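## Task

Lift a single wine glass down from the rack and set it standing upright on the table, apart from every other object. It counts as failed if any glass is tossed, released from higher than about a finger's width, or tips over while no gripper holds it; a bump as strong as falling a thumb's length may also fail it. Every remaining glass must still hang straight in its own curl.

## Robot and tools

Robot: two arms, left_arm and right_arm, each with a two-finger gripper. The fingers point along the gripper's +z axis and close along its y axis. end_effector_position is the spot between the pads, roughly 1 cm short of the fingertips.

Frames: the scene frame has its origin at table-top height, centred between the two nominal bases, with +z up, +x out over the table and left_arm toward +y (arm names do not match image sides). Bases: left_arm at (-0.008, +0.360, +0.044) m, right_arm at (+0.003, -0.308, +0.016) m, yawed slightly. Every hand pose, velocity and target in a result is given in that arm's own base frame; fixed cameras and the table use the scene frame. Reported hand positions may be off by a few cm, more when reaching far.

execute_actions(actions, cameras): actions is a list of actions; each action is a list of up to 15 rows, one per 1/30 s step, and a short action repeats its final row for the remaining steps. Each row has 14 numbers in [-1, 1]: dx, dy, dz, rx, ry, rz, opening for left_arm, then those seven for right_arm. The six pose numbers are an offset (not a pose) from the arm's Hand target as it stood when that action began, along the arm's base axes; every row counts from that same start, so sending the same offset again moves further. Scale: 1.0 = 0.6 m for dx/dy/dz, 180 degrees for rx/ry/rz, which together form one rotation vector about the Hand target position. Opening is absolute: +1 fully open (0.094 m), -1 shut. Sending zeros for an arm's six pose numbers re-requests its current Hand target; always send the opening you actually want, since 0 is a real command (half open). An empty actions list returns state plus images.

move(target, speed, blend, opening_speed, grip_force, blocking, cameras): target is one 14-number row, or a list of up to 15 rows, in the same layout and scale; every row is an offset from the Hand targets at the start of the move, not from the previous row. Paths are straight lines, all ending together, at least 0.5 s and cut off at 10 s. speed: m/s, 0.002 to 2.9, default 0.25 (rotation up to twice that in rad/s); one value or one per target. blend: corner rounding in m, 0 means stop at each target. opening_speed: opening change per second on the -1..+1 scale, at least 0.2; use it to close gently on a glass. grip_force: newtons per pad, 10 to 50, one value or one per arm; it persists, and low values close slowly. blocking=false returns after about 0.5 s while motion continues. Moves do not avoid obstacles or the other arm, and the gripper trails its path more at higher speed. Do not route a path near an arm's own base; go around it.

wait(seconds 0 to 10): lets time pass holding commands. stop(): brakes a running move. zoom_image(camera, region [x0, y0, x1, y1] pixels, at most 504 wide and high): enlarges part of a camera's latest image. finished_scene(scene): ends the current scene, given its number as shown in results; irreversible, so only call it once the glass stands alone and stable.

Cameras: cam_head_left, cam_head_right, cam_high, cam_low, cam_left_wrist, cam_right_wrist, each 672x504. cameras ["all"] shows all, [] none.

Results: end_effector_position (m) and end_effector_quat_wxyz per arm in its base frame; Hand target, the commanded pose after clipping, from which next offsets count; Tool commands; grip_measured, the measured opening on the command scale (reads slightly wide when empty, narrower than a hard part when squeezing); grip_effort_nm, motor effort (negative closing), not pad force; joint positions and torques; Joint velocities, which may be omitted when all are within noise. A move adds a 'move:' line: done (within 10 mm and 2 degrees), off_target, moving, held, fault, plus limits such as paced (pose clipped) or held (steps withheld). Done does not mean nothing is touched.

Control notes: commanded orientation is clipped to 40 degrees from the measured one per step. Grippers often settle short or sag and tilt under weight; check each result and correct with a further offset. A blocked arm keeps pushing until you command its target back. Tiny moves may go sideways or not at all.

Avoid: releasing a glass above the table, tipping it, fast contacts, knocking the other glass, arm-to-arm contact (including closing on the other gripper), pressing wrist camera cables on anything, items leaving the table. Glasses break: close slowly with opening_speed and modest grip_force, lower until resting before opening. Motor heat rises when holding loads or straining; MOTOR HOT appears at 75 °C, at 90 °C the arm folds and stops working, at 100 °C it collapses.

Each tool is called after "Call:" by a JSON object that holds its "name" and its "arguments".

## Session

Call:
{"name": "execute_actions", "arguments": {"actions": []}}

Call:
{"name": "zoom_image", "arguments": {"camera": "cam_head_left", "region": [240, 30, 480, 270]}}

Call:
{"name": "zoom_image", "arguments": {"camera": "cam_high", "region": [320, 60, 540, 280]}}

Call:
{"name": "zoom_image", "arguments": {"camera": "cam_low", "region": [260, 160, 420, 300]}}

Scene clock: 0.00 s.
left_arm: end_effector_position=(+0.3788, +0.0076, +0.0993) grip_measured=+1.000 grip_effort_nm=n/a end_effector_quat_wxyz=(+0.623, -0.025, +0.782, -0.009) | right_arm: end_effector_position=(+0.3782, +0.0008, +0.1087) grip_measured=+1.000 grip_effort_nm=n/a end_effector_quat_wxyz=(+0.645, +0.020, +0.764, +0.008)
Joint positions: left_arm=[0.022 1.567 0.243 1.098 0.005 -0.046 0.094] | right_arm=[0.016 1.587 0.225 1.193 0.03 0.043 0.094]
Joint velocities: within noise
Joint torques (N m): no reading
Heat: left arm: 36 °C; right arm: 30 °C.
Hand target: left_arm +0.3799, +0.0076, +0.1016; +0.625, -0.025, +0.780, -0.009 | right_arm +0.3795, +0.0009, +0.1117; +0.648, +0.020, +0.761, +0.008
Tool commands: left_gripper/opening=+1.0 right_gripper/opening=+1.0
camera_calibration:
cam_left_wrist: T_world_to_cam=[[0.0603332, -0.997151, -0.0452689, -0.00765991], [-0.681071, -0.00796911, -0.732174, 0.359397], [0.729728, 0.0750057, -0.679611, -0.0835581], [0, 0, 0, 1]] pos_world=[0.306212, 0.00149333, 0.206008]
cam_right_wrist: T_world_to_cam=[[-0.0183575, -0.990165, -0.138693, 0.0257219], [-0.645027, 0.117718, -0.755038, 0.35214], [0.763939, 0.0756003, -0.640844, -0.0889883], [0, 0, 0, 1]] pos_world=[0.295593, -0.00925652, 0.212419]

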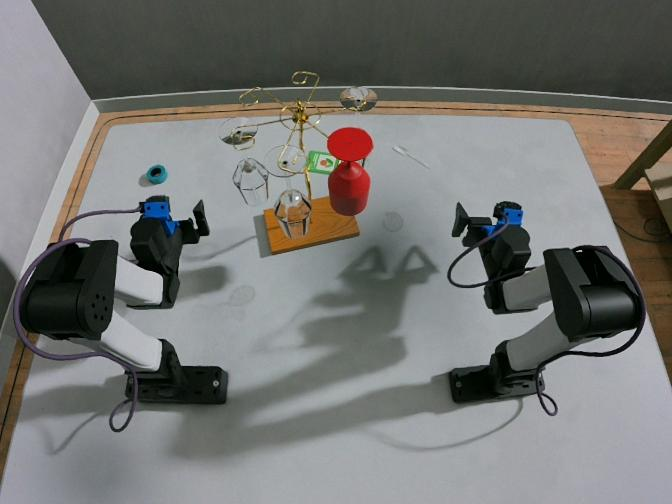

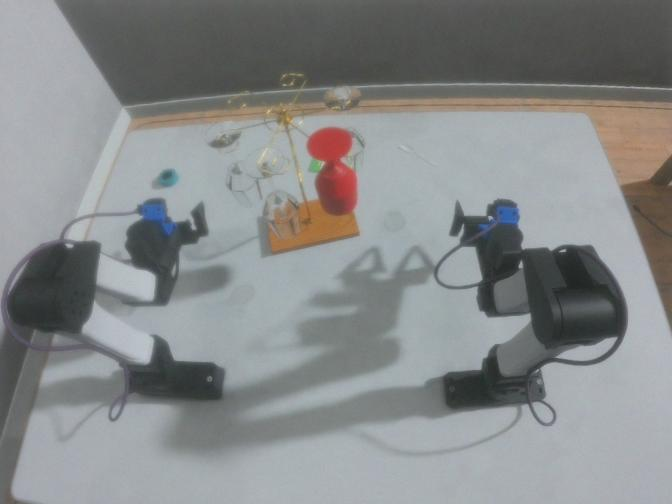

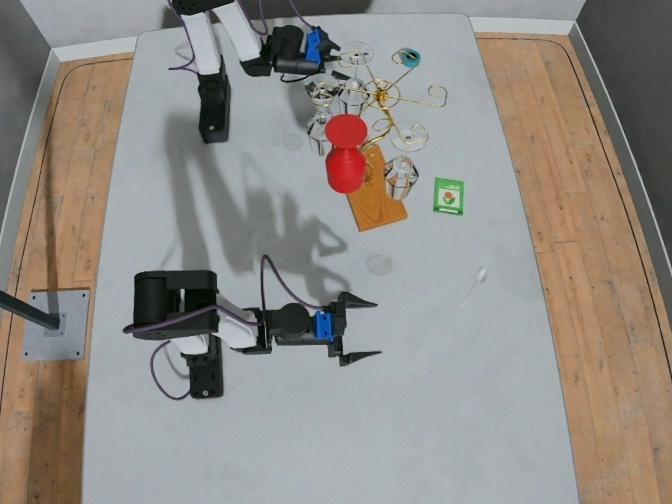

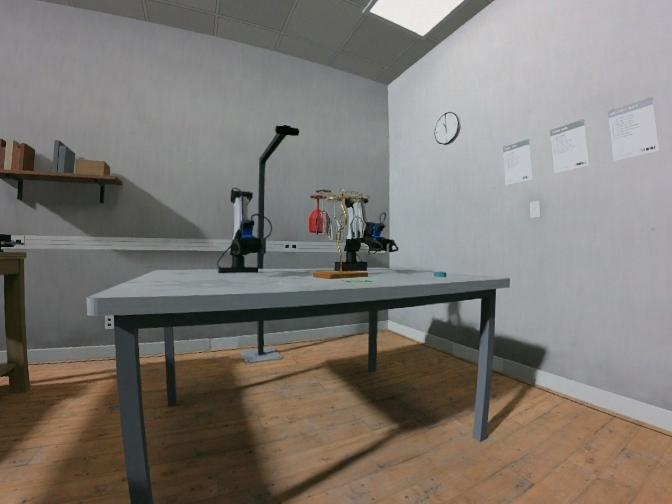

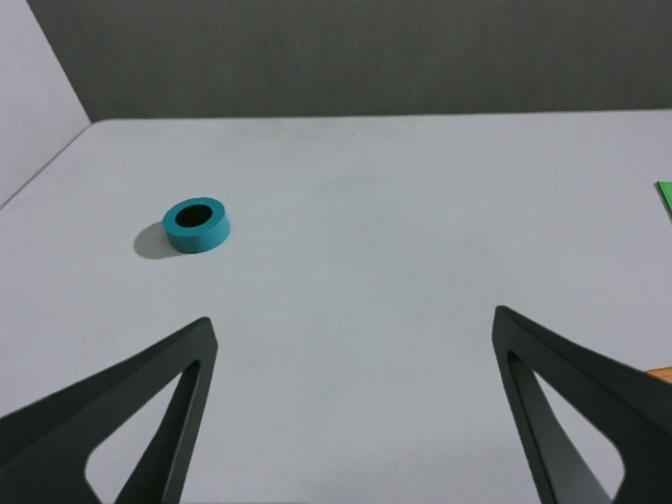

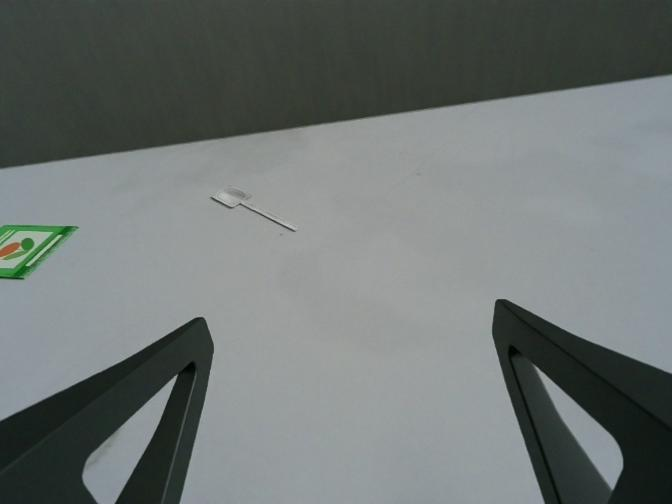

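Scaled by 2.100 from the camera's 672x504 image, which has a finer 960x720 frame.

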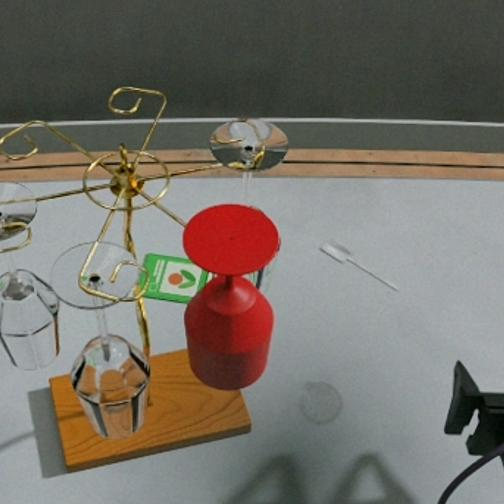

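Scaled by 2.291 from the camera's 672x504 image, which has a finer 960x720 frame.

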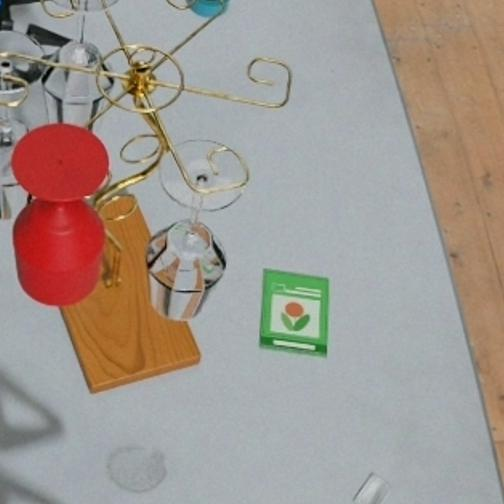

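Scaled by 3.150 from the camera's 672x504 image, which has a finer 960x720 frame.

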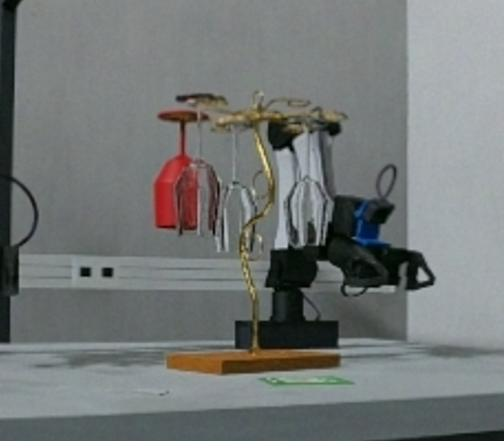

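Call:
{"name": "zoom_image", "arguments": {"camera": "cam_high", "region": [300, 35, 460, 155]}}

Call:
{"name": "zoom_image", "arguments": {"camera": "cam_head_left", "region": [210, 60, 390, 195]}}

Call:
{"name": "zoom_image", "arguments": {"camera": "cam_head_right", "region": [200, 60, 390, 260]}}

Scaled by 3.150 from the camera's 672x504 image, which has a finer 960x720 frame.

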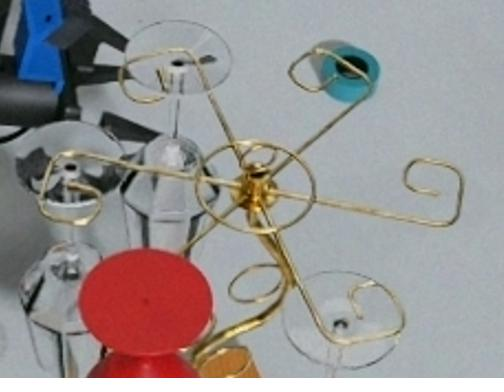

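Scaled by 2.800 from the camera's 672x504 image, which has a finer 960x720 frame.

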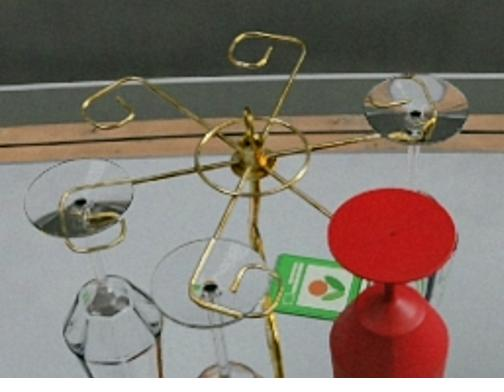

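Scaled by 2.520 from the camera's 672x504 image, which has a finer 960x720 frame.

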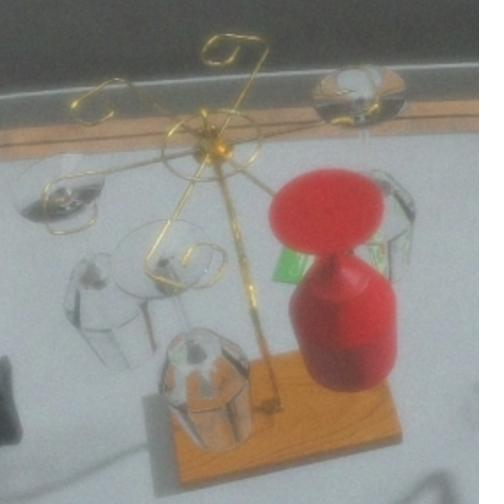

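Call:
{"name": "move", "arguments": {"target": [0, 0, 0, 0, 0, 0, 1.0, 0.065, 0.2437, 0.2038, 0.0237, -0.0516, 0.4335, 1.0], "speed": 0.3, "cameras": ["cam_right_wrist", "cam_head_left", "cam_high"]}}

Call:
{"name": "zoom_image", "arguments": {"camera": "cam_right_wrist", "region": [170, 0, 580, 400]}}

Scene clock: 11.33 s.
left_arm: end_effector_position=(+0.3788, +0.0076, +0.0993) grip_measured=+1.000 grip_effort_nm=0.01 end_effector_quat_wxyz=(+0.623, -0.025, +0.782, -0.009) | right_arm: end_effector_position=(+0.4155, +0.1444, +0.2360) grip_measured=+1.000 grip_effort_nm=0.02 end_effector_quat_wxyz=(+0.561, -0.440, +0.552, +0.432)
Joint positions: left_arm=[0.022 1.567 0.243 1.098 0.005 -0.046 0.094] | right_arm=[-0.066 1.828 1.027 0.815 -1.395 -0.002 0.094]
Joint torques (N m): left_arm=[-0.29 -5.52 5.18 2.28 0 -0.05] | right_arm=[0.75 -8.29 6.98 1.31 -0.13 -0.02]
Heat: left arm: 41 °C; right arm: 31 °C.
Hand target: left_arm +0.3799, +0.0076, +0.1016; +0.625, -0.025, +0.780, -0.009 | right_arm +0.4185, +0.1470, +0.2338; +0.553, -0.441, +0.553, +0.441
Off the commanded pose: left_arm 0.003 m, 0 deg | right_arm 0.004 m, 1 deg.
move: done
camera_calibration:
cam_right_wrist: T_world_to_cam=[[0.972069, -0.21911, -0.0840975, -0.349531], [-0.182305, -0.479273, -0.858524, 0.373832], [0.147806, 0.849876, -0.505831, 0.0655521], [0, 0, 0, 1]] pos_world=[0.398231, 0.0468703, 0.324707]
Images, in order (width x height): cam_head_left 672x504, cam_high 672x504, cam_right_wrist 672x504.

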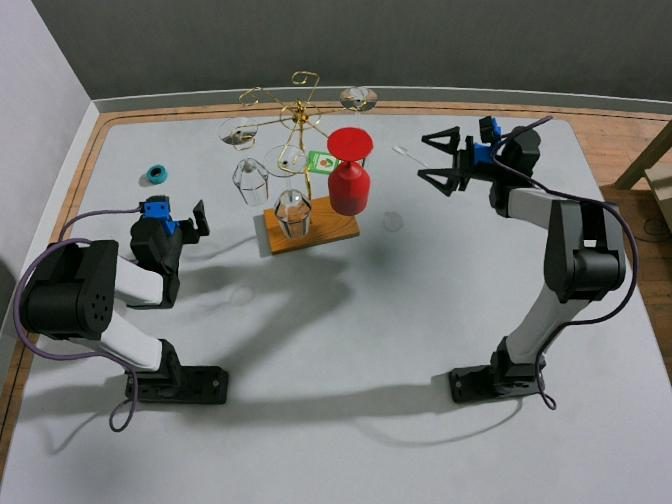

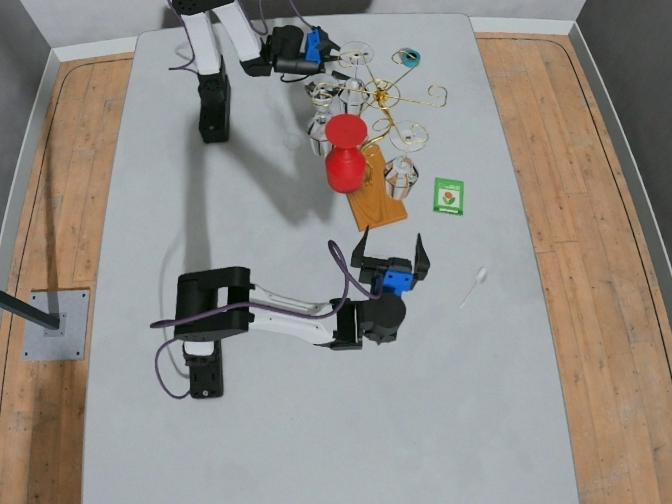

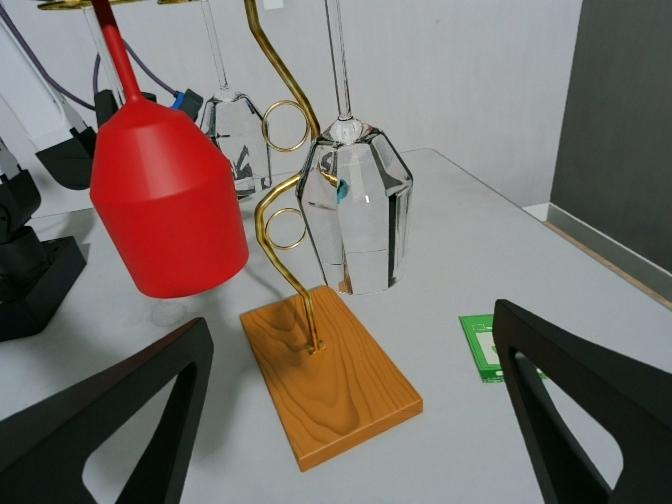

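Scaled by 1.229 from the camera's 672x504 image, which has a finer 960x720 frame.

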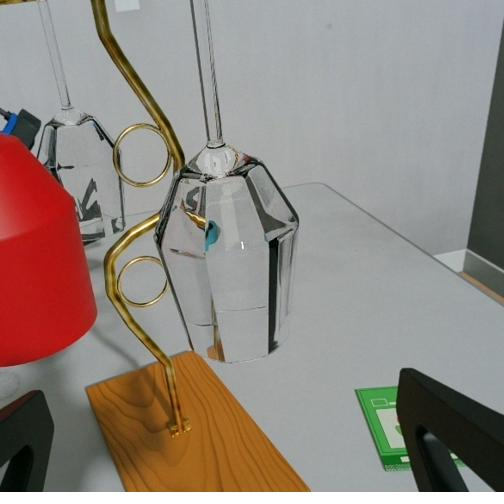

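Call:
{"name": "move", "arguments": {"target": [0, 0, 0, 0, 0, 0, 1.0, 0, 0, 0.2067, -0.0813, 0.0184, 0, 1.0], "speed": 0.3, "cameras": ["cam_right_wrist", "cam_head_left", "cam_high"]}}

Call:
{"name": "zoom_image", "arguments": {"camera": "cam_right_wrist", "region": [170, 0, 570, 330]}}

Call:
{"name": "zoom_image", "arguments": {"camera": "cam_high", "region": [330, 50, 450, 170]}}

Scene clock: 15.47 s.
left_arm: end_effector_position=(+0.3788, +0.0076, +0.0993) grip_measured=+1.000 grip_effort_nm=0.01 end_effector_quat_wxyz=(+0.623, -0.025, +0.782, -0.009) | right_arm: end_effector_position=(+0.4143, +0.1447, +0.3619) grip_measured=+1.000 grip_effort_nm=0.02 end_effector_quat_wxyz=(+0.480, -0.490, +0.620, +0.381)
Joint positions: left_arm=[0.022 1.567 0.243 1.098 0.005 -0.046 0.094] | right_arm=[-0.051 1.893 2.069 -1.142 -1.263 -0.94 0.094]
Joint torques (N m): left_arm=[-0.27 -5.5 5.22 2.27 0.01 -0.04] | right_arm=[0.87 -8.8 6.94 0.98 -0.34 -0.23]
Heat: left arm: 42 °C; right arm: 31 °C.
Hand target: left_arm +0.3799, +0.0076, +0.1016; +0.625, -0.025, +0.780, -0.009 | right_arm +0.4185, +0.1471, +0.3578; +0.476, -0.495, +0.620, +0.380
Off the commanded pose: left_arm 0.003 m, 0 deg | right_arm 0.006 m, 1 deg.
move: done
camera_calibration:
cam_right_wrist: T_world_to_cam=[[0.966643, -0.234117, -0.103874, -0.326148], [-0.238062, -0.671649, -0.701579, 0.475923], [0.0944848, 0.702906, -0.70498, 0.24463], [0, 0, 0, 1]] pos_world=[0.405454, 0.0713447, 0.472479]
Images, in order (width x height): cam_head_left 672x504, cam_high 672x504, cam_right_wrist 672x504.

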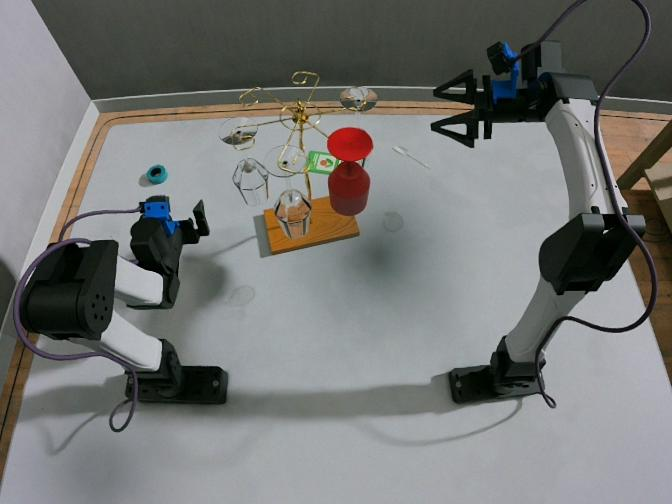

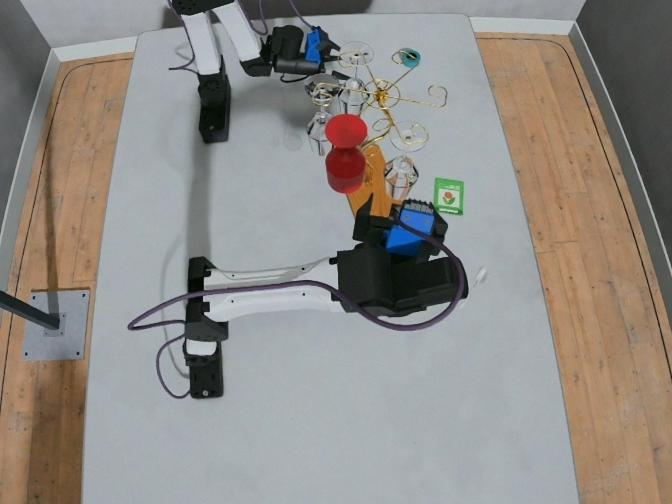

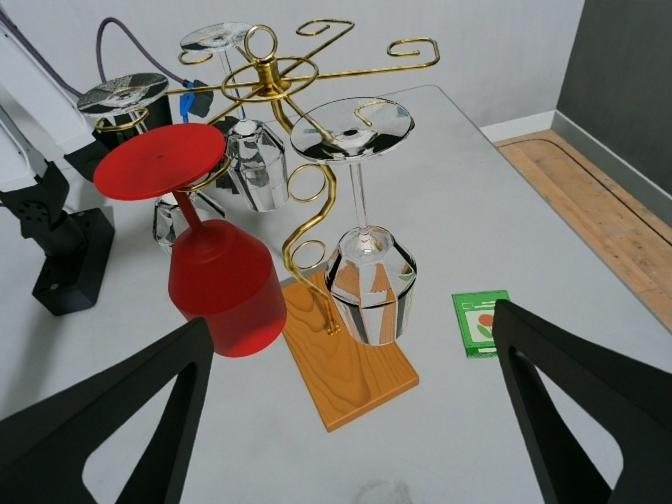

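Scaled by 1.260 from the camera's 672x504 image, which has a finer 960x720 frame.

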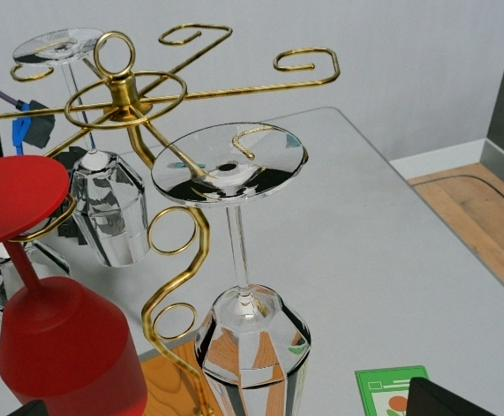

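Scaled by 4.200 from the camera's 672x504 image, which has a finer 960x720 frame.

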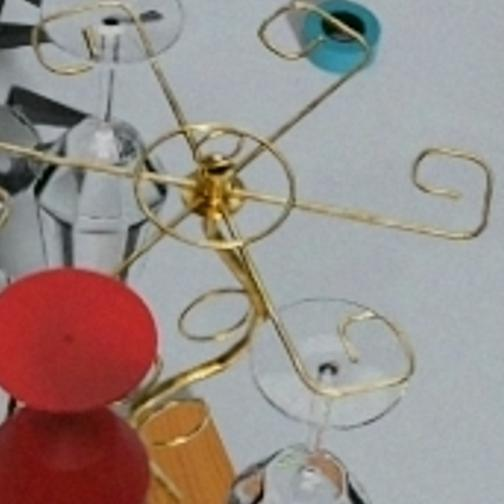

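Call:
{"name": "move", "arguments": {"target": [[0, 0, 0, 0, 0, 0, 1.0, 0, 0, -0.18, 0.0813, -0.0184, 0, 0.75], [0, 0, 0, 0, 0, 0, 1.0, 0.043, 0.0257, -0.2397, 0.0817, -0.0128, 0.0428, 0.75]], "speed": 0.2, "blend": 0.01, "cameras": ["cam_right_wrist", "cam_head_left", "cam_high"]}}

Call:
{"name": "zoom_image", "arguments": {"camera": "cam_right_wrist", "region": [170, 0, 570, 400]}}

Call:
{"name": "zoom_image", "arguments": {"camera": "cam_high", "region": [300, 90, 500, 290]}}

Scene clock: 31.23 s.
left_arm: end_effector_position=(+0.3788, +0.0076, +0.0993) grip_measured=+1.000 grip_effort_nm=0.01 end_effector_quat_wxyz=(+0.623, -0.025, +0.782, -0.009) | right_arm: end_effector_position=(+0.4477, +0.1599, +0.2068) grip_measured=+0.752 grip_effort_nm=-0.06 end_effector_quat_wxyz=(+0.506, -0.484, +0.530, +0.479)
Joint positions: left_arm=[0.022 1.567 0.243 1.098 0.005 -0.046 0.094] | right_arm=[-0.031 2.047 1.435 -0.029 -1.519 -0.623 0.082]
Joint torques (N m): left_arm=[-0.24 -5.53 5.19 2.27 0 -0.04] | right_arm=[0.76 -15.13 5.05 1.45 -0.36 0]
Heat: left arm: 44 °C; right arm: 33 °C.
Hand target: left_arm +0.3799, +0.0076, +0.1016; +0.625, -0.025, +0.780, -0.009 | right_arm +0.4443, +0.1625, +0.2141; +0.521, -0.478, +0.522, +0.477
Off the commanded pose: left_arm 0.003 m, 0 deg | right_arm 0.008 m, 2 deg.
move: done
camera_calibration:
cam_right_wrist: T_world_to_cam=[[0.991419, -0.0562315, -0.118006, -0.407537], [-0.129824, -0.52903, -0.838614, 0.342334], [-0.0152723, 0.846738, -0.531791, 0.11178], [0, 0, 0, 1]] pos_world=[0.45019, 0.0635401, 0.298438]
Images, in order (width x height): cam_head_left 672x504, cam_high 672x504, cam_right_wrist 672x504.

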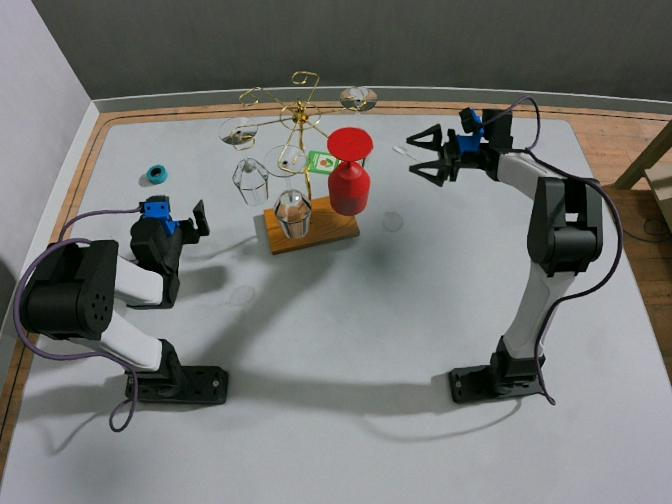

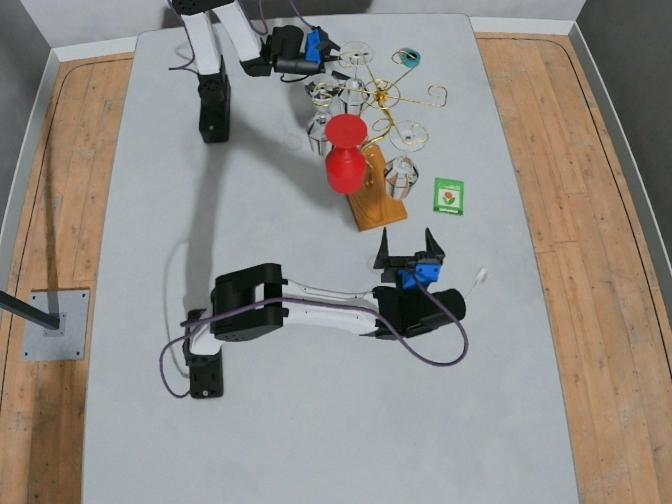

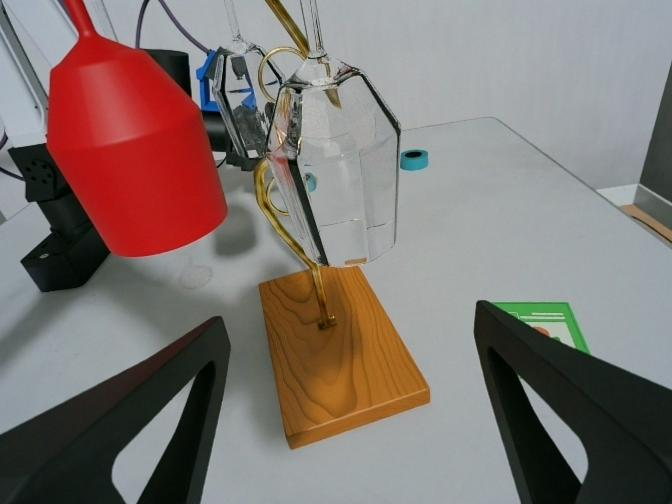

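Scaled by 1.260 from the camera's 672x504 image, which has a finer 960x720 frame.

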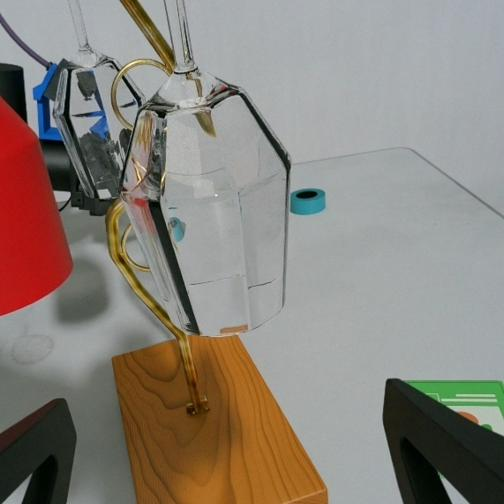

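Scaled by 2.520 from the camera's 672x504 image, which has a finer 960x720 frame.

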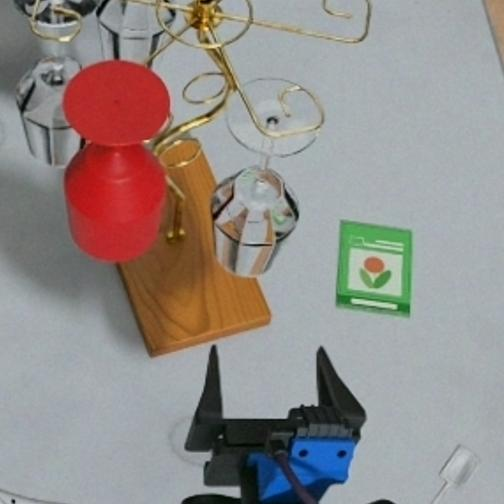

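Call:
{"name": "execute_actions", "arguments": {"actions": [], "cameras": ["cam_right_wrist", "cam_high", "cam_head_left"]}}

Scene clock: 34.13 s.
left_arm: end_effector_position=(+0.3788, +0.0076, +0.0993) grip_measured=+1.000 grip_effort_nm=0.01 end_effector_quat_wxyz=(+0.623, -0.025, +0.782, -0.009) | right_arm: end_effector_position=(+0.4477, +0.1599, +0.2068) grip_measured=+0.752 grip_effort_nm=-0.06 end_effector_quat_wxyz=(+0.506, -0.484, +0.530, +0.479)
Joint positions: left_arm=[0.022 1.567 0.243 1.098 0.005 -0.046 0.094] | right_arm=[-0.031 2.047 1.435 -0.028 -1.519 -0.622 0.082]
Joint velocities: within noise
Joint torques (N m): left_arm=[-0.31 -5.53 5.2 2.28 -0.01 -0.05] | right_arm=[0.83 -15.08 4.79 1.48 -0.35 0]
Heat: left arm: 45 °C; right arm: 34 °C.
Hand target: left_arm +0.3799, +0.0076, +0.1016; +0.625, -0.025, +0.780, -0.009 | right_arm +0.4443, +0.1625, +0.2141; +0.521, -0.478, +0.522, +0.477
Tool commands: left_gripper/opening=+1.0 right_gripper/opening=+0.75
Off the commanded pose: left_arm 0.003 m, 0 deg | right_arm 0.008 m, 2 deg.
camera_calibration:
cam_right_wrist: T_world_to_cam=[[0.991419, -0.0562315, -0.118006, -0.407537], [-0.129824, -0.52903, -0.838614, 0.342334], [-0.0152723, 0.846738, -0.531791, 0.11178], [0, 0, 0, 1]] pos_world=[0.45019, 0.0635401, 0.298438]
Images, in order (width x height): cam_head_left 672x504, cam_high 672x504, cam_right_wrist 672x504.

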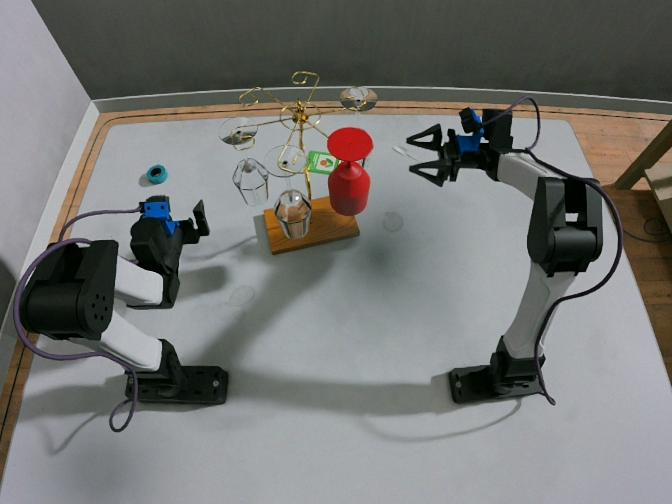

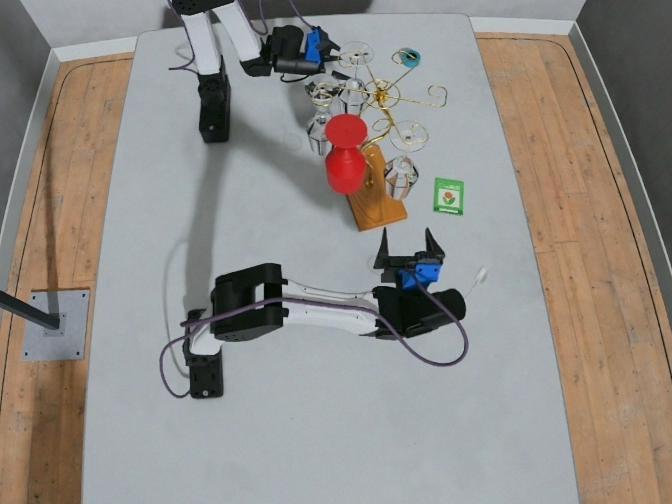

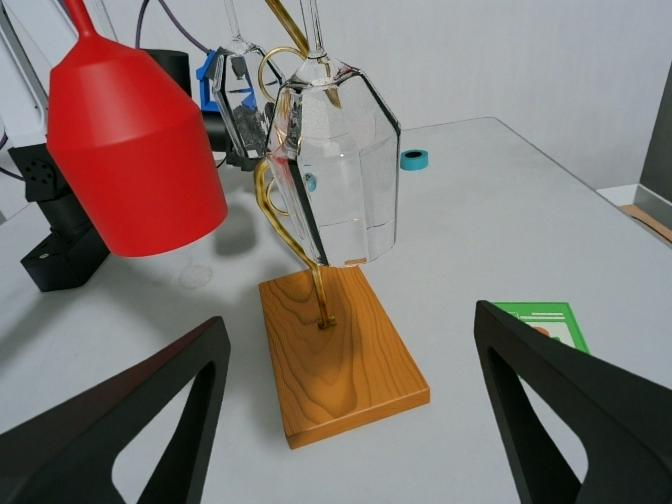

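Call:
{"name": "zoom_image", "arguments": {"camera": "cam_right_wrist", "region": [180, 30, 520, 350]}}

Call:
{"name": "zoom_image", "arguments": {"camera": "cam_high", "region": [280, 20, 500, 290]}}

Scaled by 1.482 from the camera's 672x504 image, which has a finer 960x720 frame.

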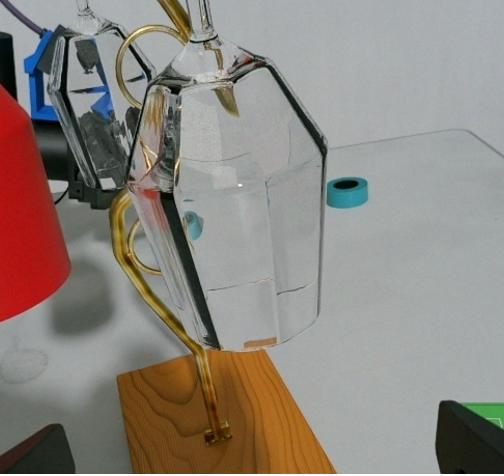

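Scaled by 1.867 from the camera's 672x504 image, which has a finer 960x720 frame.

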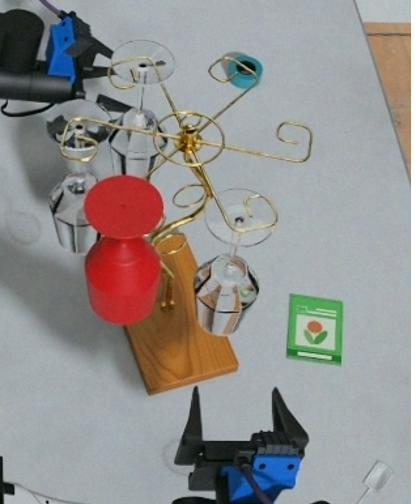

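Call:
{"name": "move", "arguments": {"target": [0,0,0,0,0,0,1.0,-0.0023,0.1202,0.0115,0.0083,-0.0007,0,0.75], "speed": 0.12, "cameras": ["cam_right_wrist"]}}

Scene clock: 42.30 s.
left_arm: end_effector_position=(+0.3788, +0.0076, +0.0993) grip_measured=+1.000 grip_effort_nm=0.01 end_effector_quat_wxyz=(+0.623, -0.025, +0.782, -0.009) | right_arm: end_effector_position=(+0.4409, +0.2331, +0.2308) grip_measured=+0.752 grip_effort_nm=-0.06 end_effector_quat_wxyz=(+0.532, -0.479, +0.508, +0.479)
Joint positions: left_arm=[0.022 1.567 0.243 1.098 0.005 -0.046 0.094] | right_arm=[0.139 2.047 1.266 0.892 -1.349 0.085 0.082]
Joint torques (N m): left_arm=[-0.25 -5.5 5.2 2.28 0 -0.05] | right_arm=[0.73 -10.73 4.74 1.64 0.11 0.01]
Heat: left arm: 46 °C; right arm: 37 °C.
Hand target: left_arm +0.3799, +0.0076, +0.1016; +0.625, -0.025, +0.780, -0.009 | right_arm +0.4430, +0.2346, +0.2210; +0.528, -0.472, +0.515, +0.483
Off the commanded pose: left_arm 0.003 m, 0 deg | right_arm 0.010 m, 1 deg.
move: done
camera_calibration:
cam_right_wrist: T_world_to_cam=[[0.99532, -0.0598748, -0.07585, -0.404393], [-0.0954012, -0.483833, -0.869945, 0.38179], [0.0153891, 0.87311, -0.487281, 0.0325301], [0, 0, 0, 1]] pos_world=[0.438423, 0.132107, 0.317314]
Images, in order (width x height): cam_right_wrist 672x504.

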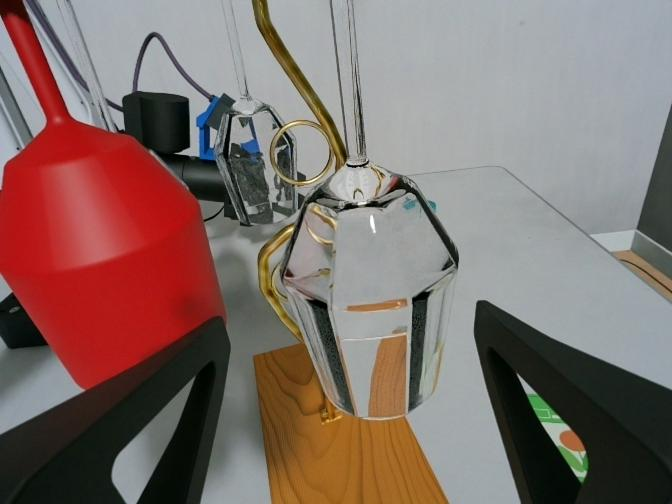

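Call:
{"name": "zoom_image", "arguments": {"camera": "cam_right_wrist", "region": [210, 130, 510, 430]}}

Scaled by 1.680 from the camera's 672x504 image, which has a finer 960x720 frame.

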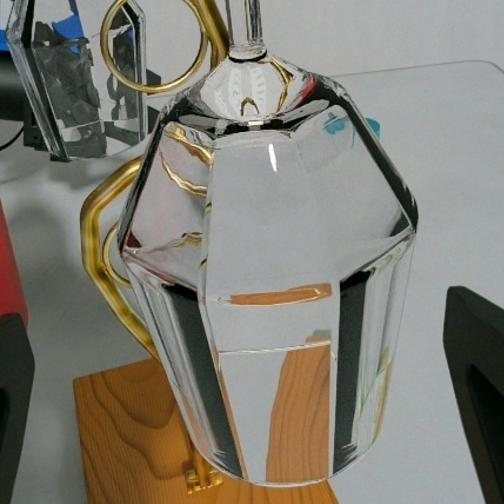

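Call:
{"name": "move", "arguments": {"target": [0,0,0,0,0,0,1.0,0.011,-0.002,-0.0267,0,0,0,0.75], "speed": 0.08, "cameras": ["cam_right_wrist"]}}

Scene clock: 49.23 s.
left_arm: end_effector_position=(+0.3788, +0.0076, +0.0993) grip_measured=+1.000 grip_effort_nm=0.01 end_effector_quat_wxyz=(+0.623, -0.025, +0.782, -0.009) | right_arm: end_effector_position=(+0.4457, +0.2337, +0.2129) grip_measured=+0.752 grip_effort_nm=-0.06 end_effector_quat_wxyz=(+0.530, -0.478, +0.510, +0.481)
Joint positions: left_arm=[0.022 1.567 0.243 1.098 0.005 -0.046 0.094] | right_arm=[0.139 2.097 1.266 0.936 -1.349 0.087 0.082]
Joint torques (N m): left_arm=[-0.23 -5.53 5.23 2.27 0 -0.04] | right_arm=[0.18 -10.71 5.56 1.61 0.08 0.01]
Heat: left arm: 46 °C; right arm: 38 °C.
Hand target: left_arm +0.3799, +0.0076, +0.1016; +0.625, -0.025, +0.780, -0.009 | right_arm +0.4496, +0.2334, +0.2051; +0.528, -0.472, +0.515, +0.483
Off the commanded pose: left_arm 0.003 m, 0 deg | right_arm 0.009 m, 1 deg.
move: done
camera_calibration:
cam_right_wrist: T_world_to_cam=[[0.994659, -0.0598889, -0.0840691, -0.408508], [-0.102599, -0.484491, -0.868759, 0.370245], [0.0112983, 0.872744, -0.488048, 0.0252165], [0, 0, 0, 1]] pos_world=[0.444028, 0.132908, 0.299617]
Images, in order (width x height): cam_right_wrist 672x504.

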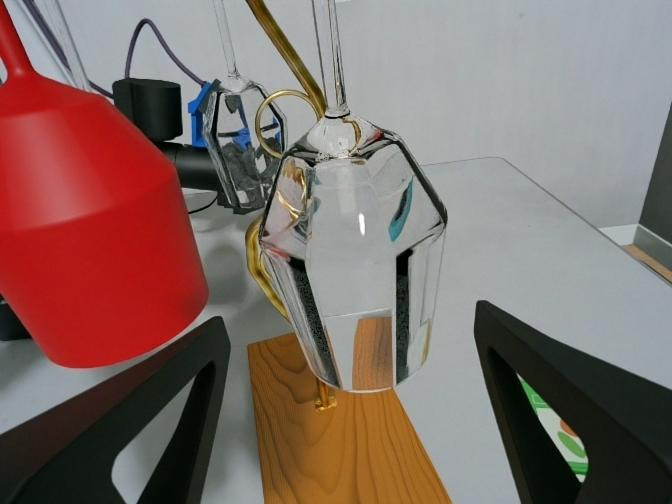

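Call:
{"name": "move", "arguments": {"target": [0,0,0,0,0,0,1.0,0.0035,0.043,0.0075,0,0,0,0.75], "speed": 0.08, "cameras": ["cam_right_wrist"]}}

Scene clock: 52.03 s.
left_arm: end_effector_position=(+0.3788, +0.0076, +0.0993) grip_measured=+1.000 grip_effort_nm=0.01 end_effector_quat_wxyz=(+0.623, -0.025, +0.782, -0.009) | right_arm: end_effector_position=(+0.4451, +0.2566, +0.2147) grip_measured=+0.752 grip_effort_nm=-0.06 end_effector_quat_wxyz=(+0.529, -0.475, +0.511, +0.483)
Joint positions: left_arm=[0.022 1.567 0.243 1.098 0.005 -0.046 0.094] | right_arm=[0.191 2.104 1.285 0.918 -1.298 0.087 0.082]
Joint torques (N m): left_arm=[-0.28 -5.55 5.23 2.28 0 -0.05] | right_arm=[0.53 -10.77 6.89 1.38 0.12 -0.15]
Heat: left arm: 47 °C; right arm: 38 °C.
Hand target: left_arm +0.3799, +0.0076, +0.1016; +0.625, -0.025, +0.780, -0.009 | right_arm +0.4517, +0.2592, +0.2095; +0.528, -0.472, +0.515, +0.483
Off the commanded pose: left_arm 0.003 m, 0 deg | right_arm 0.009 m, 1 deg.
move: done
camera_calibration:
cam_right_wrist: T_world_to_cam=[[0.994122, -0.0589304, -0.0908262, -0.405026], [-0.108002, -0.480837, -0.870133, 0.384601], [0.00760475, 0.874828, -0.484375, 0.00646556], [0, 0, 0, 1]] pos_world=[0.444134, 0.155405, 0.300998]
Images, in order (width x height): cam_right_wrist 672x504.

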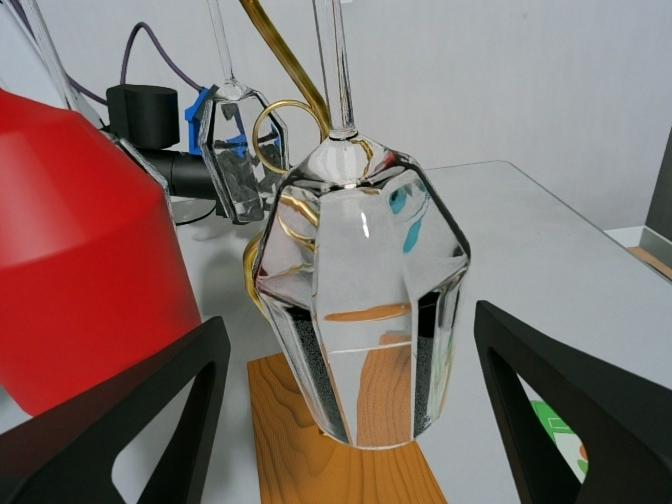

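Call:
{"name": "move", "arguments": {"target": [0,0,0,0,0,0,1.0,0.0125,0.001,0.0,0,0,0,0.75], "speed": 0.06}}

Scene clock: 54.63 s.
left_arm: end_effector_position=(+0.3788, +0.0076, +0.0993) grip_measured=+1.000 grip_effort_nm=0.01 end_effector_quat_wxyz=(+0.623, -0.025, +0.782, -0.009) | right_arm: end_effector_position=(+0.4526, +0.2580, +0.2158) grip_measured=+0.752 grip_effort_nm=-0.06 end_effector_quat_wxyz=(+0.530, -0.476, +0.510, +0.483)
Joint positions: left_arm=[0.022 1.567 0.243 1.098 0.005 -0.046 0.094] | right_arm=[0.191 2.127 1.325 0.904 -1.297 0.087 0.082]
Joint torques (N m): left_arm=[-0.21 -5.46 5.2 2.28 -0.01 -0.06] | right_arm=[0.51 -10.92 6.86 1.37 0.11 -0.13]
Heat: left arm: 47 °C; right arm: 38 °C.
Hand target: left_arm +0.3799, +0.0076, +0.1016; +0.625, -0.025, +0.780, -0.009 | right_arm +0.4592, +0.2598, +0.2097; +0.528, -0.472, +0.515, +0.483
Off the commanded pose: left_arm 0.003 m, 0 deg | right_arm 0.009 m, 1 deg.
move: done

Call:
{"name": "move", "arguments": {"target": [0,0,0,0,0,0,1.0,-0.004,0.041,0.003,0,0,0,0.75], "speed": 0.08, "cameras": ["cam_right_wrist"]}}

Scene clock: 56.27 s.
left_arm: end_effector_position=(+0.3788, +0.0076, +0.0993) grip_measured=+1.000 grip_effort_nm=0.01 end_effector_quat_wxyz=(+0.623, -0.025, +0.782, -0.009) | right_arm: end_effector_position=(+0.4498, +0.2814, +0.2193) grip_measured=+0.752 grip_effort_nm=-0.06 end_effector_quat_wxyz=(+0.529, -0.474, +0.511, +0.485)
Joint positions: left_arm=[0.022 1.567 0.243 1.098 0.005 -0.046 0.094] | right_arm=[0.243 2.127 1.344 0.875 -1.246 0.082 0.082]
Joint torques (N m): left_arm=[-0.27 -5.55 5.22 2.27 0.01 -0.05] | right_arm=[0.57 -10.63 7.09 1.41 0.12 -0.24]
Heat: left arm: 47 °C; right arm: 37 °C.
Hand target: left_arm +0.3799, +0.0076, +0.1016; +0.625, -0.025, +0.780, -0.009 | right_arm +0.4568, +0.2843, +0.2114; +0.528, -0.472, +0.515, +0.483
Off the commanded pose: left_arm 0.003 m, 0 deg | right_arm 0.011 m, 1 deg.
move: off_target (right_arm)
camera_calibration:
cam_right_wrist: T_world_to_cam=[[0.993859, -0.0581289, -0.0941508, -0.407089], [-0.110507, -0.478322, -0.871204, 0.401553], [0.00560769, 0.876259, -0.481809, -0.0131195], [0, 0, 0, 1]] pos_world=[0.449038, 0.179904, 0.305185]
Images, in order (width x height): cam_right_wrist 672x504.

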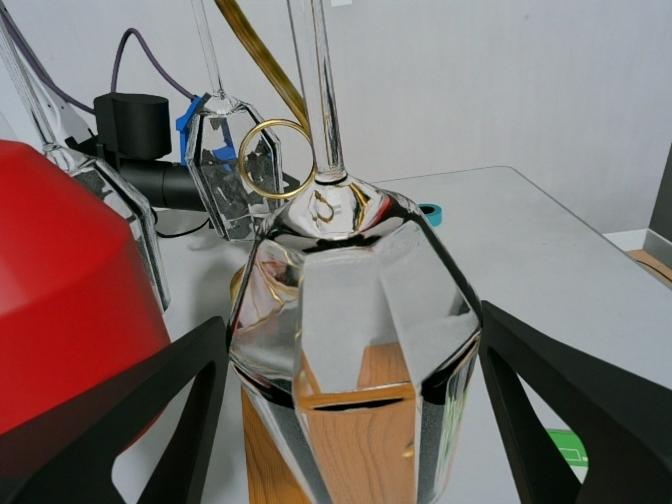

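Call:
{"name": "move", "arguments": {"target": [0,0,0,0,0,0,1.0,0,0,0,0,0,0,0.25], "grip_force": 30, "opening_speed": 0.3, "cameras": ["cam_right_wrist"]}}

Scene clock: 58.90 s.
left_arm: end_effector_position=(+0.3788, +0.0076, +0.0993) grip_measured=+1.000 grip_effort_nm=0.01 end_effector_quat_wxyz=(+0.623, -0.025, +0.782, -0.009) | right_arm: end_effector_position=(+0.4501, +0.2814, +0.2191) grip_measured=+0.494 grip_effort_nm=-0.63 end_effector_quat_wxyz=(+0.529, -0.473, +0.512, +0.485)
Joint positions: left_arm=[0.022 1.567 0.243 1.098 0.005 -0.046 0.094] | right_arm=[0.243 2.127 1.344 0.874 -1.244 0.082 0.07]
Joint torques (N m): left_arm=[-0.24 -5.5 5.2 2.28 0 -0.05] | right_arm=[0.58 -10.63 6.98 1.44 0.17 -0.21]
Heat: left arm: 47 °C; right arm: 37 °C.
Hand target: left_arm +0.3799, +0.0076, +0.1016; +0.625, -0.025, +0.780, -0.009 | right_arm +0.4568, +0.2843, +0.2114; +0.528, -0.472, +0.515, +0.483
Off the commanded pose: left_arm 0.003 m, 0 deg | right_arm 0.011 m, 0 deg.
grip_force (N): 30, 30
move: off_target (right_arm)
camera_calibration:
cam_right_wrist: T_world_to_cam=[[0.99364, -0.0600228, -0.0952701, -0.406608], [-0.112402, -0.478306, -0.87097, 0.402276], [0.00670985, 0.87614, -0.482011, -0.0135811], [0, 0, 0, 1]] pos_world=[0.44933, 0.179904, 0.305086]
Images, in order (width x height): cam_right_wrist 672x504.

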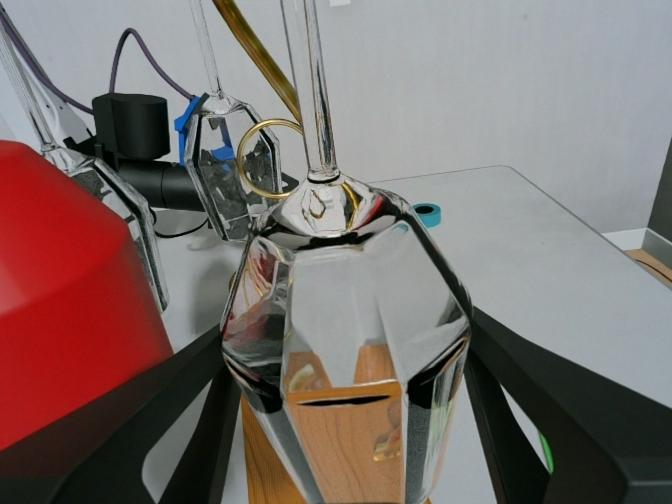

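Call:
{"name": "move", "arguments": {"target": [0,0,0,0,0,0,1.0,-0.0105,-0.0045,0.05,0,0,0,0.25], "speed": 0.06}}

Scene clock: 61.00 s.
left_arm: end_effector_position=(+0.3788, +0.0076, +0.0993) grip_measured=+1.000 grip_effort_nm=0.01 end_effector_quat_wxyz=(+0.623, -0.025, +0.782, -0.009) | right_arm: end_effector_position=(+0.4509, +0.2817, +0.2190) grip_measured=+0.494 grip_effort_nm=-0.63 end_effector_quat_wxyz=(+0.520, -0.469, +0.520, +0.489)
Joint positions: left_arm=[0.022 1.567 0.243 1.098 0.005 -0.046 0.094] | right_arm=[0.243 2.122 1.353 0.828 -1.246 0.077 0.07]
Joint torques (N m): left_arm=[-0.24 -5.52 5.2 2.27 0 -0.05] | right_arm=[0.42 -17.65 6.95 1.15 0.13 -0.06]
Heat: left arm: 47 °C; right arm: 38 °C.
Hand target: left_arm +0.3799, +0.0076, +0.1016; +0.625, -0.025, +0.780, -0.009 | right_arm +0.4505, +0.2816, +0.2413; +0.528, -0.472, +0.515, +0.483
Off the commanded pose: left_arm 0.003 m, 0 deg | right_arm 0.022 m, 1 deg.
grip_force (N): 30, 30
move: off_target (right_arm)

Call:
{"name": "move", "arguments": {"target": [0,0,0,0,0,0,1.0,0,0,0.025,0,0,0,0.25], "speed": 0.05}}

Scene clock: 63.03 s.
left_arm: end_effector_position=(+0.3788, +0.0076, +0.0993) grip_measured=+1.000 grip_effort_nm=0.01 end_effector_quat_wxyz=(+0.623, -0.025, +0.782, -0.009) | right_arm: end_effector_position=(+0.4517, +0.2820, +0.2221) grip_measured=+0.494 grip_effort_nm=-0.64 end_effector_quat_wxyz=(+0.504, -0.461, +0.535, +0.497)
Joint positions: left_arm=[0.022 1.567 0.243 1.098 0.005 -0.046 0.094] | right_arm=[0.243 2.107 1.373 0.743 -1.247 0.076 0.07]
Joint torques (N m): left_arm=[-0.23 -5.5 5.22 2.28 0 -0.04] | right_arm=[0.39 -19.06 7.56 1.44 0.09 -0.13]
Heat: left arm: 47 °C; right arm: 39 °C.
Hand target: left_arm +0.3799, +0.0076, +0.1016; +0.625, -0.025, +0.780, -0.009 | right_arm +0.4505, +0.2816, +0.2563; +0.528, -0.472, +0.515, +0.483
Off the commanded pose: left_arm 0.003 m, 0 deg | right_arm 0.034 m, 4 deg.
grip_force (N): 30, 30
move: off_target (right_arm)

Call:
{"name": "move", "arguments": {"target": [0,0,0,0,0,0,1.0,-0.001,-0.0005,0.025,0,0,0,0.25], "speed": 0.05, "cameras": ["cam_high"]}}

Scene clock: 65.23 s.
left_arm: end_effector_position=(+0.3788, +0.0076, +0.0993) grip_measured=+1.000 grip_effort_nm=0.01 end_effector_quat_wxyz=(+0.623, -0.025, +0.782, -0.009) | right_arm: end_effector_position=(+0.4519, +0.2821, +0.2340) grip_measured=+0.494 grip_effort_nm=-0.63 end_effector_quat_wxyz=(+0.499, -0.458, +0.539, +0.500)
Joint positions: left_arm=[0.022 1.567 0.243 1.098 0.005 -0.046 0.094] | right_arm=[0.243 2.084 1.398 0.681 -1.247 0.076 0.07]
Joint torques (N m): left_arm=[-0.29 -5.52 5.19 2.27 0 -0.04] | right_arm=[0.36 -19.11 7.72 1.61 0.07 -0.15]
Heat: left arm: 47 °C; right arm: 40 °C.
Hand target: left_arm +0.3799, +0.0076, +0.1016; +0.625, -0.025, +0.780, -0.009 | right_arm +0.4499, +0.2813, +0.2714; +0.528, -0.472, +0.515, +0.483
Off the commanded pose: left_arm 0.003 m, 0 deg | right_arm 0.037 m, 5 deg.
grip_force (N): 30, 30
move: off_target (right_arm)
Images, in order (width x height): cam_high 672x504.

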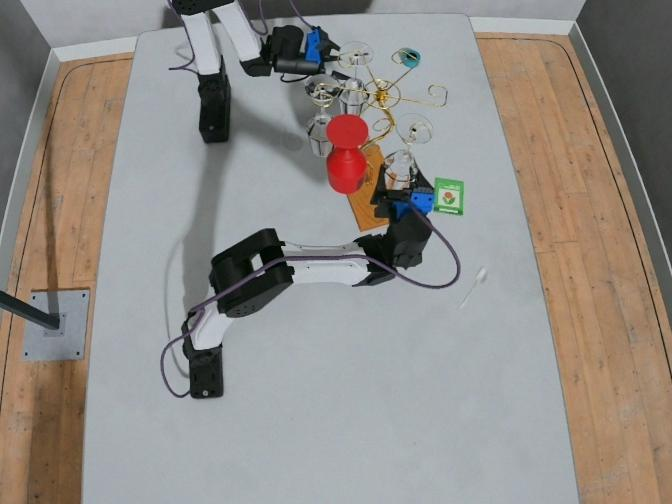

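Call:
{"name": "zoom_image", "arguments": {"camera": "cam_high", "region": [330, 60, 470, 220]}}

Scaled by 3.150 from the camera's 672x504 image, which has a finer 960x720 frame.

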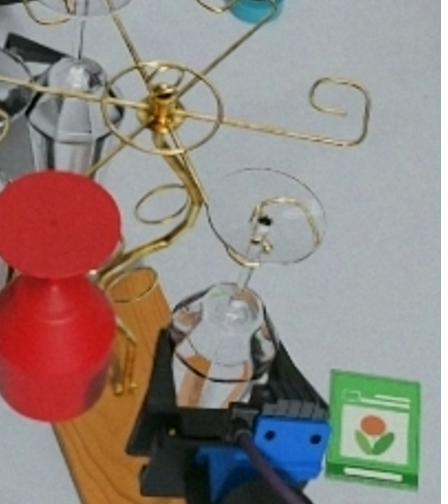

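Call:
{"name": "move", "arguments": {"target": [0,0,0,0,0,0,1.0,-0.002,0,0.012,-0.002,-0.0257,0,0.25], "speed": 0.05}}

Scene clock: 69.40 s.
left_arm: end_effector_position=(+0.3788, +0.0076, +0.0993) grip_measured=+1.000 grip_effort_nm=0.01 end_effector_quat_wxyz=(+0.623, -0.025, +0.782, -0.009) | right_arm: end_effector_position=(+0.4518, +0.2820, +0.2376) grip_measured=+0.494 grip_effort_nm=-0.64 end_effector_quat_wxyz=(+0.513, -0.475, +0.527, +0.484)
Joint positions: left_arm=[0.022 1.567 0.243 1.098 0.005 -0.046 0.094] | right_arm=[0.243 2.075 1.406 0.652 -1.247 0.007 0.07]
Joint torques (N m): left_arm=[-0.23 -5.45 5.19 2.27 0 -0.04] | right_arm=[0.28 -19.37 7.86 1.67 0.08 -0.21]
Heat: left arm: 48 °C; right arm: 43 °C.
Hand target: left_arm +0.3799, +0.0076, +0.1016; +0.625, -0.025, +0.780, -0.009 | right_arm +0.4487, +0.2813, +0.2785; +0.547, -0.493, +0.495, +0.462
Off the commanded pose: left_arm 0.003 m, 0 deg | right_arm 0.041 m, 6 deg.
grip_force (N): 30, 30
move: off_target (right_arm)


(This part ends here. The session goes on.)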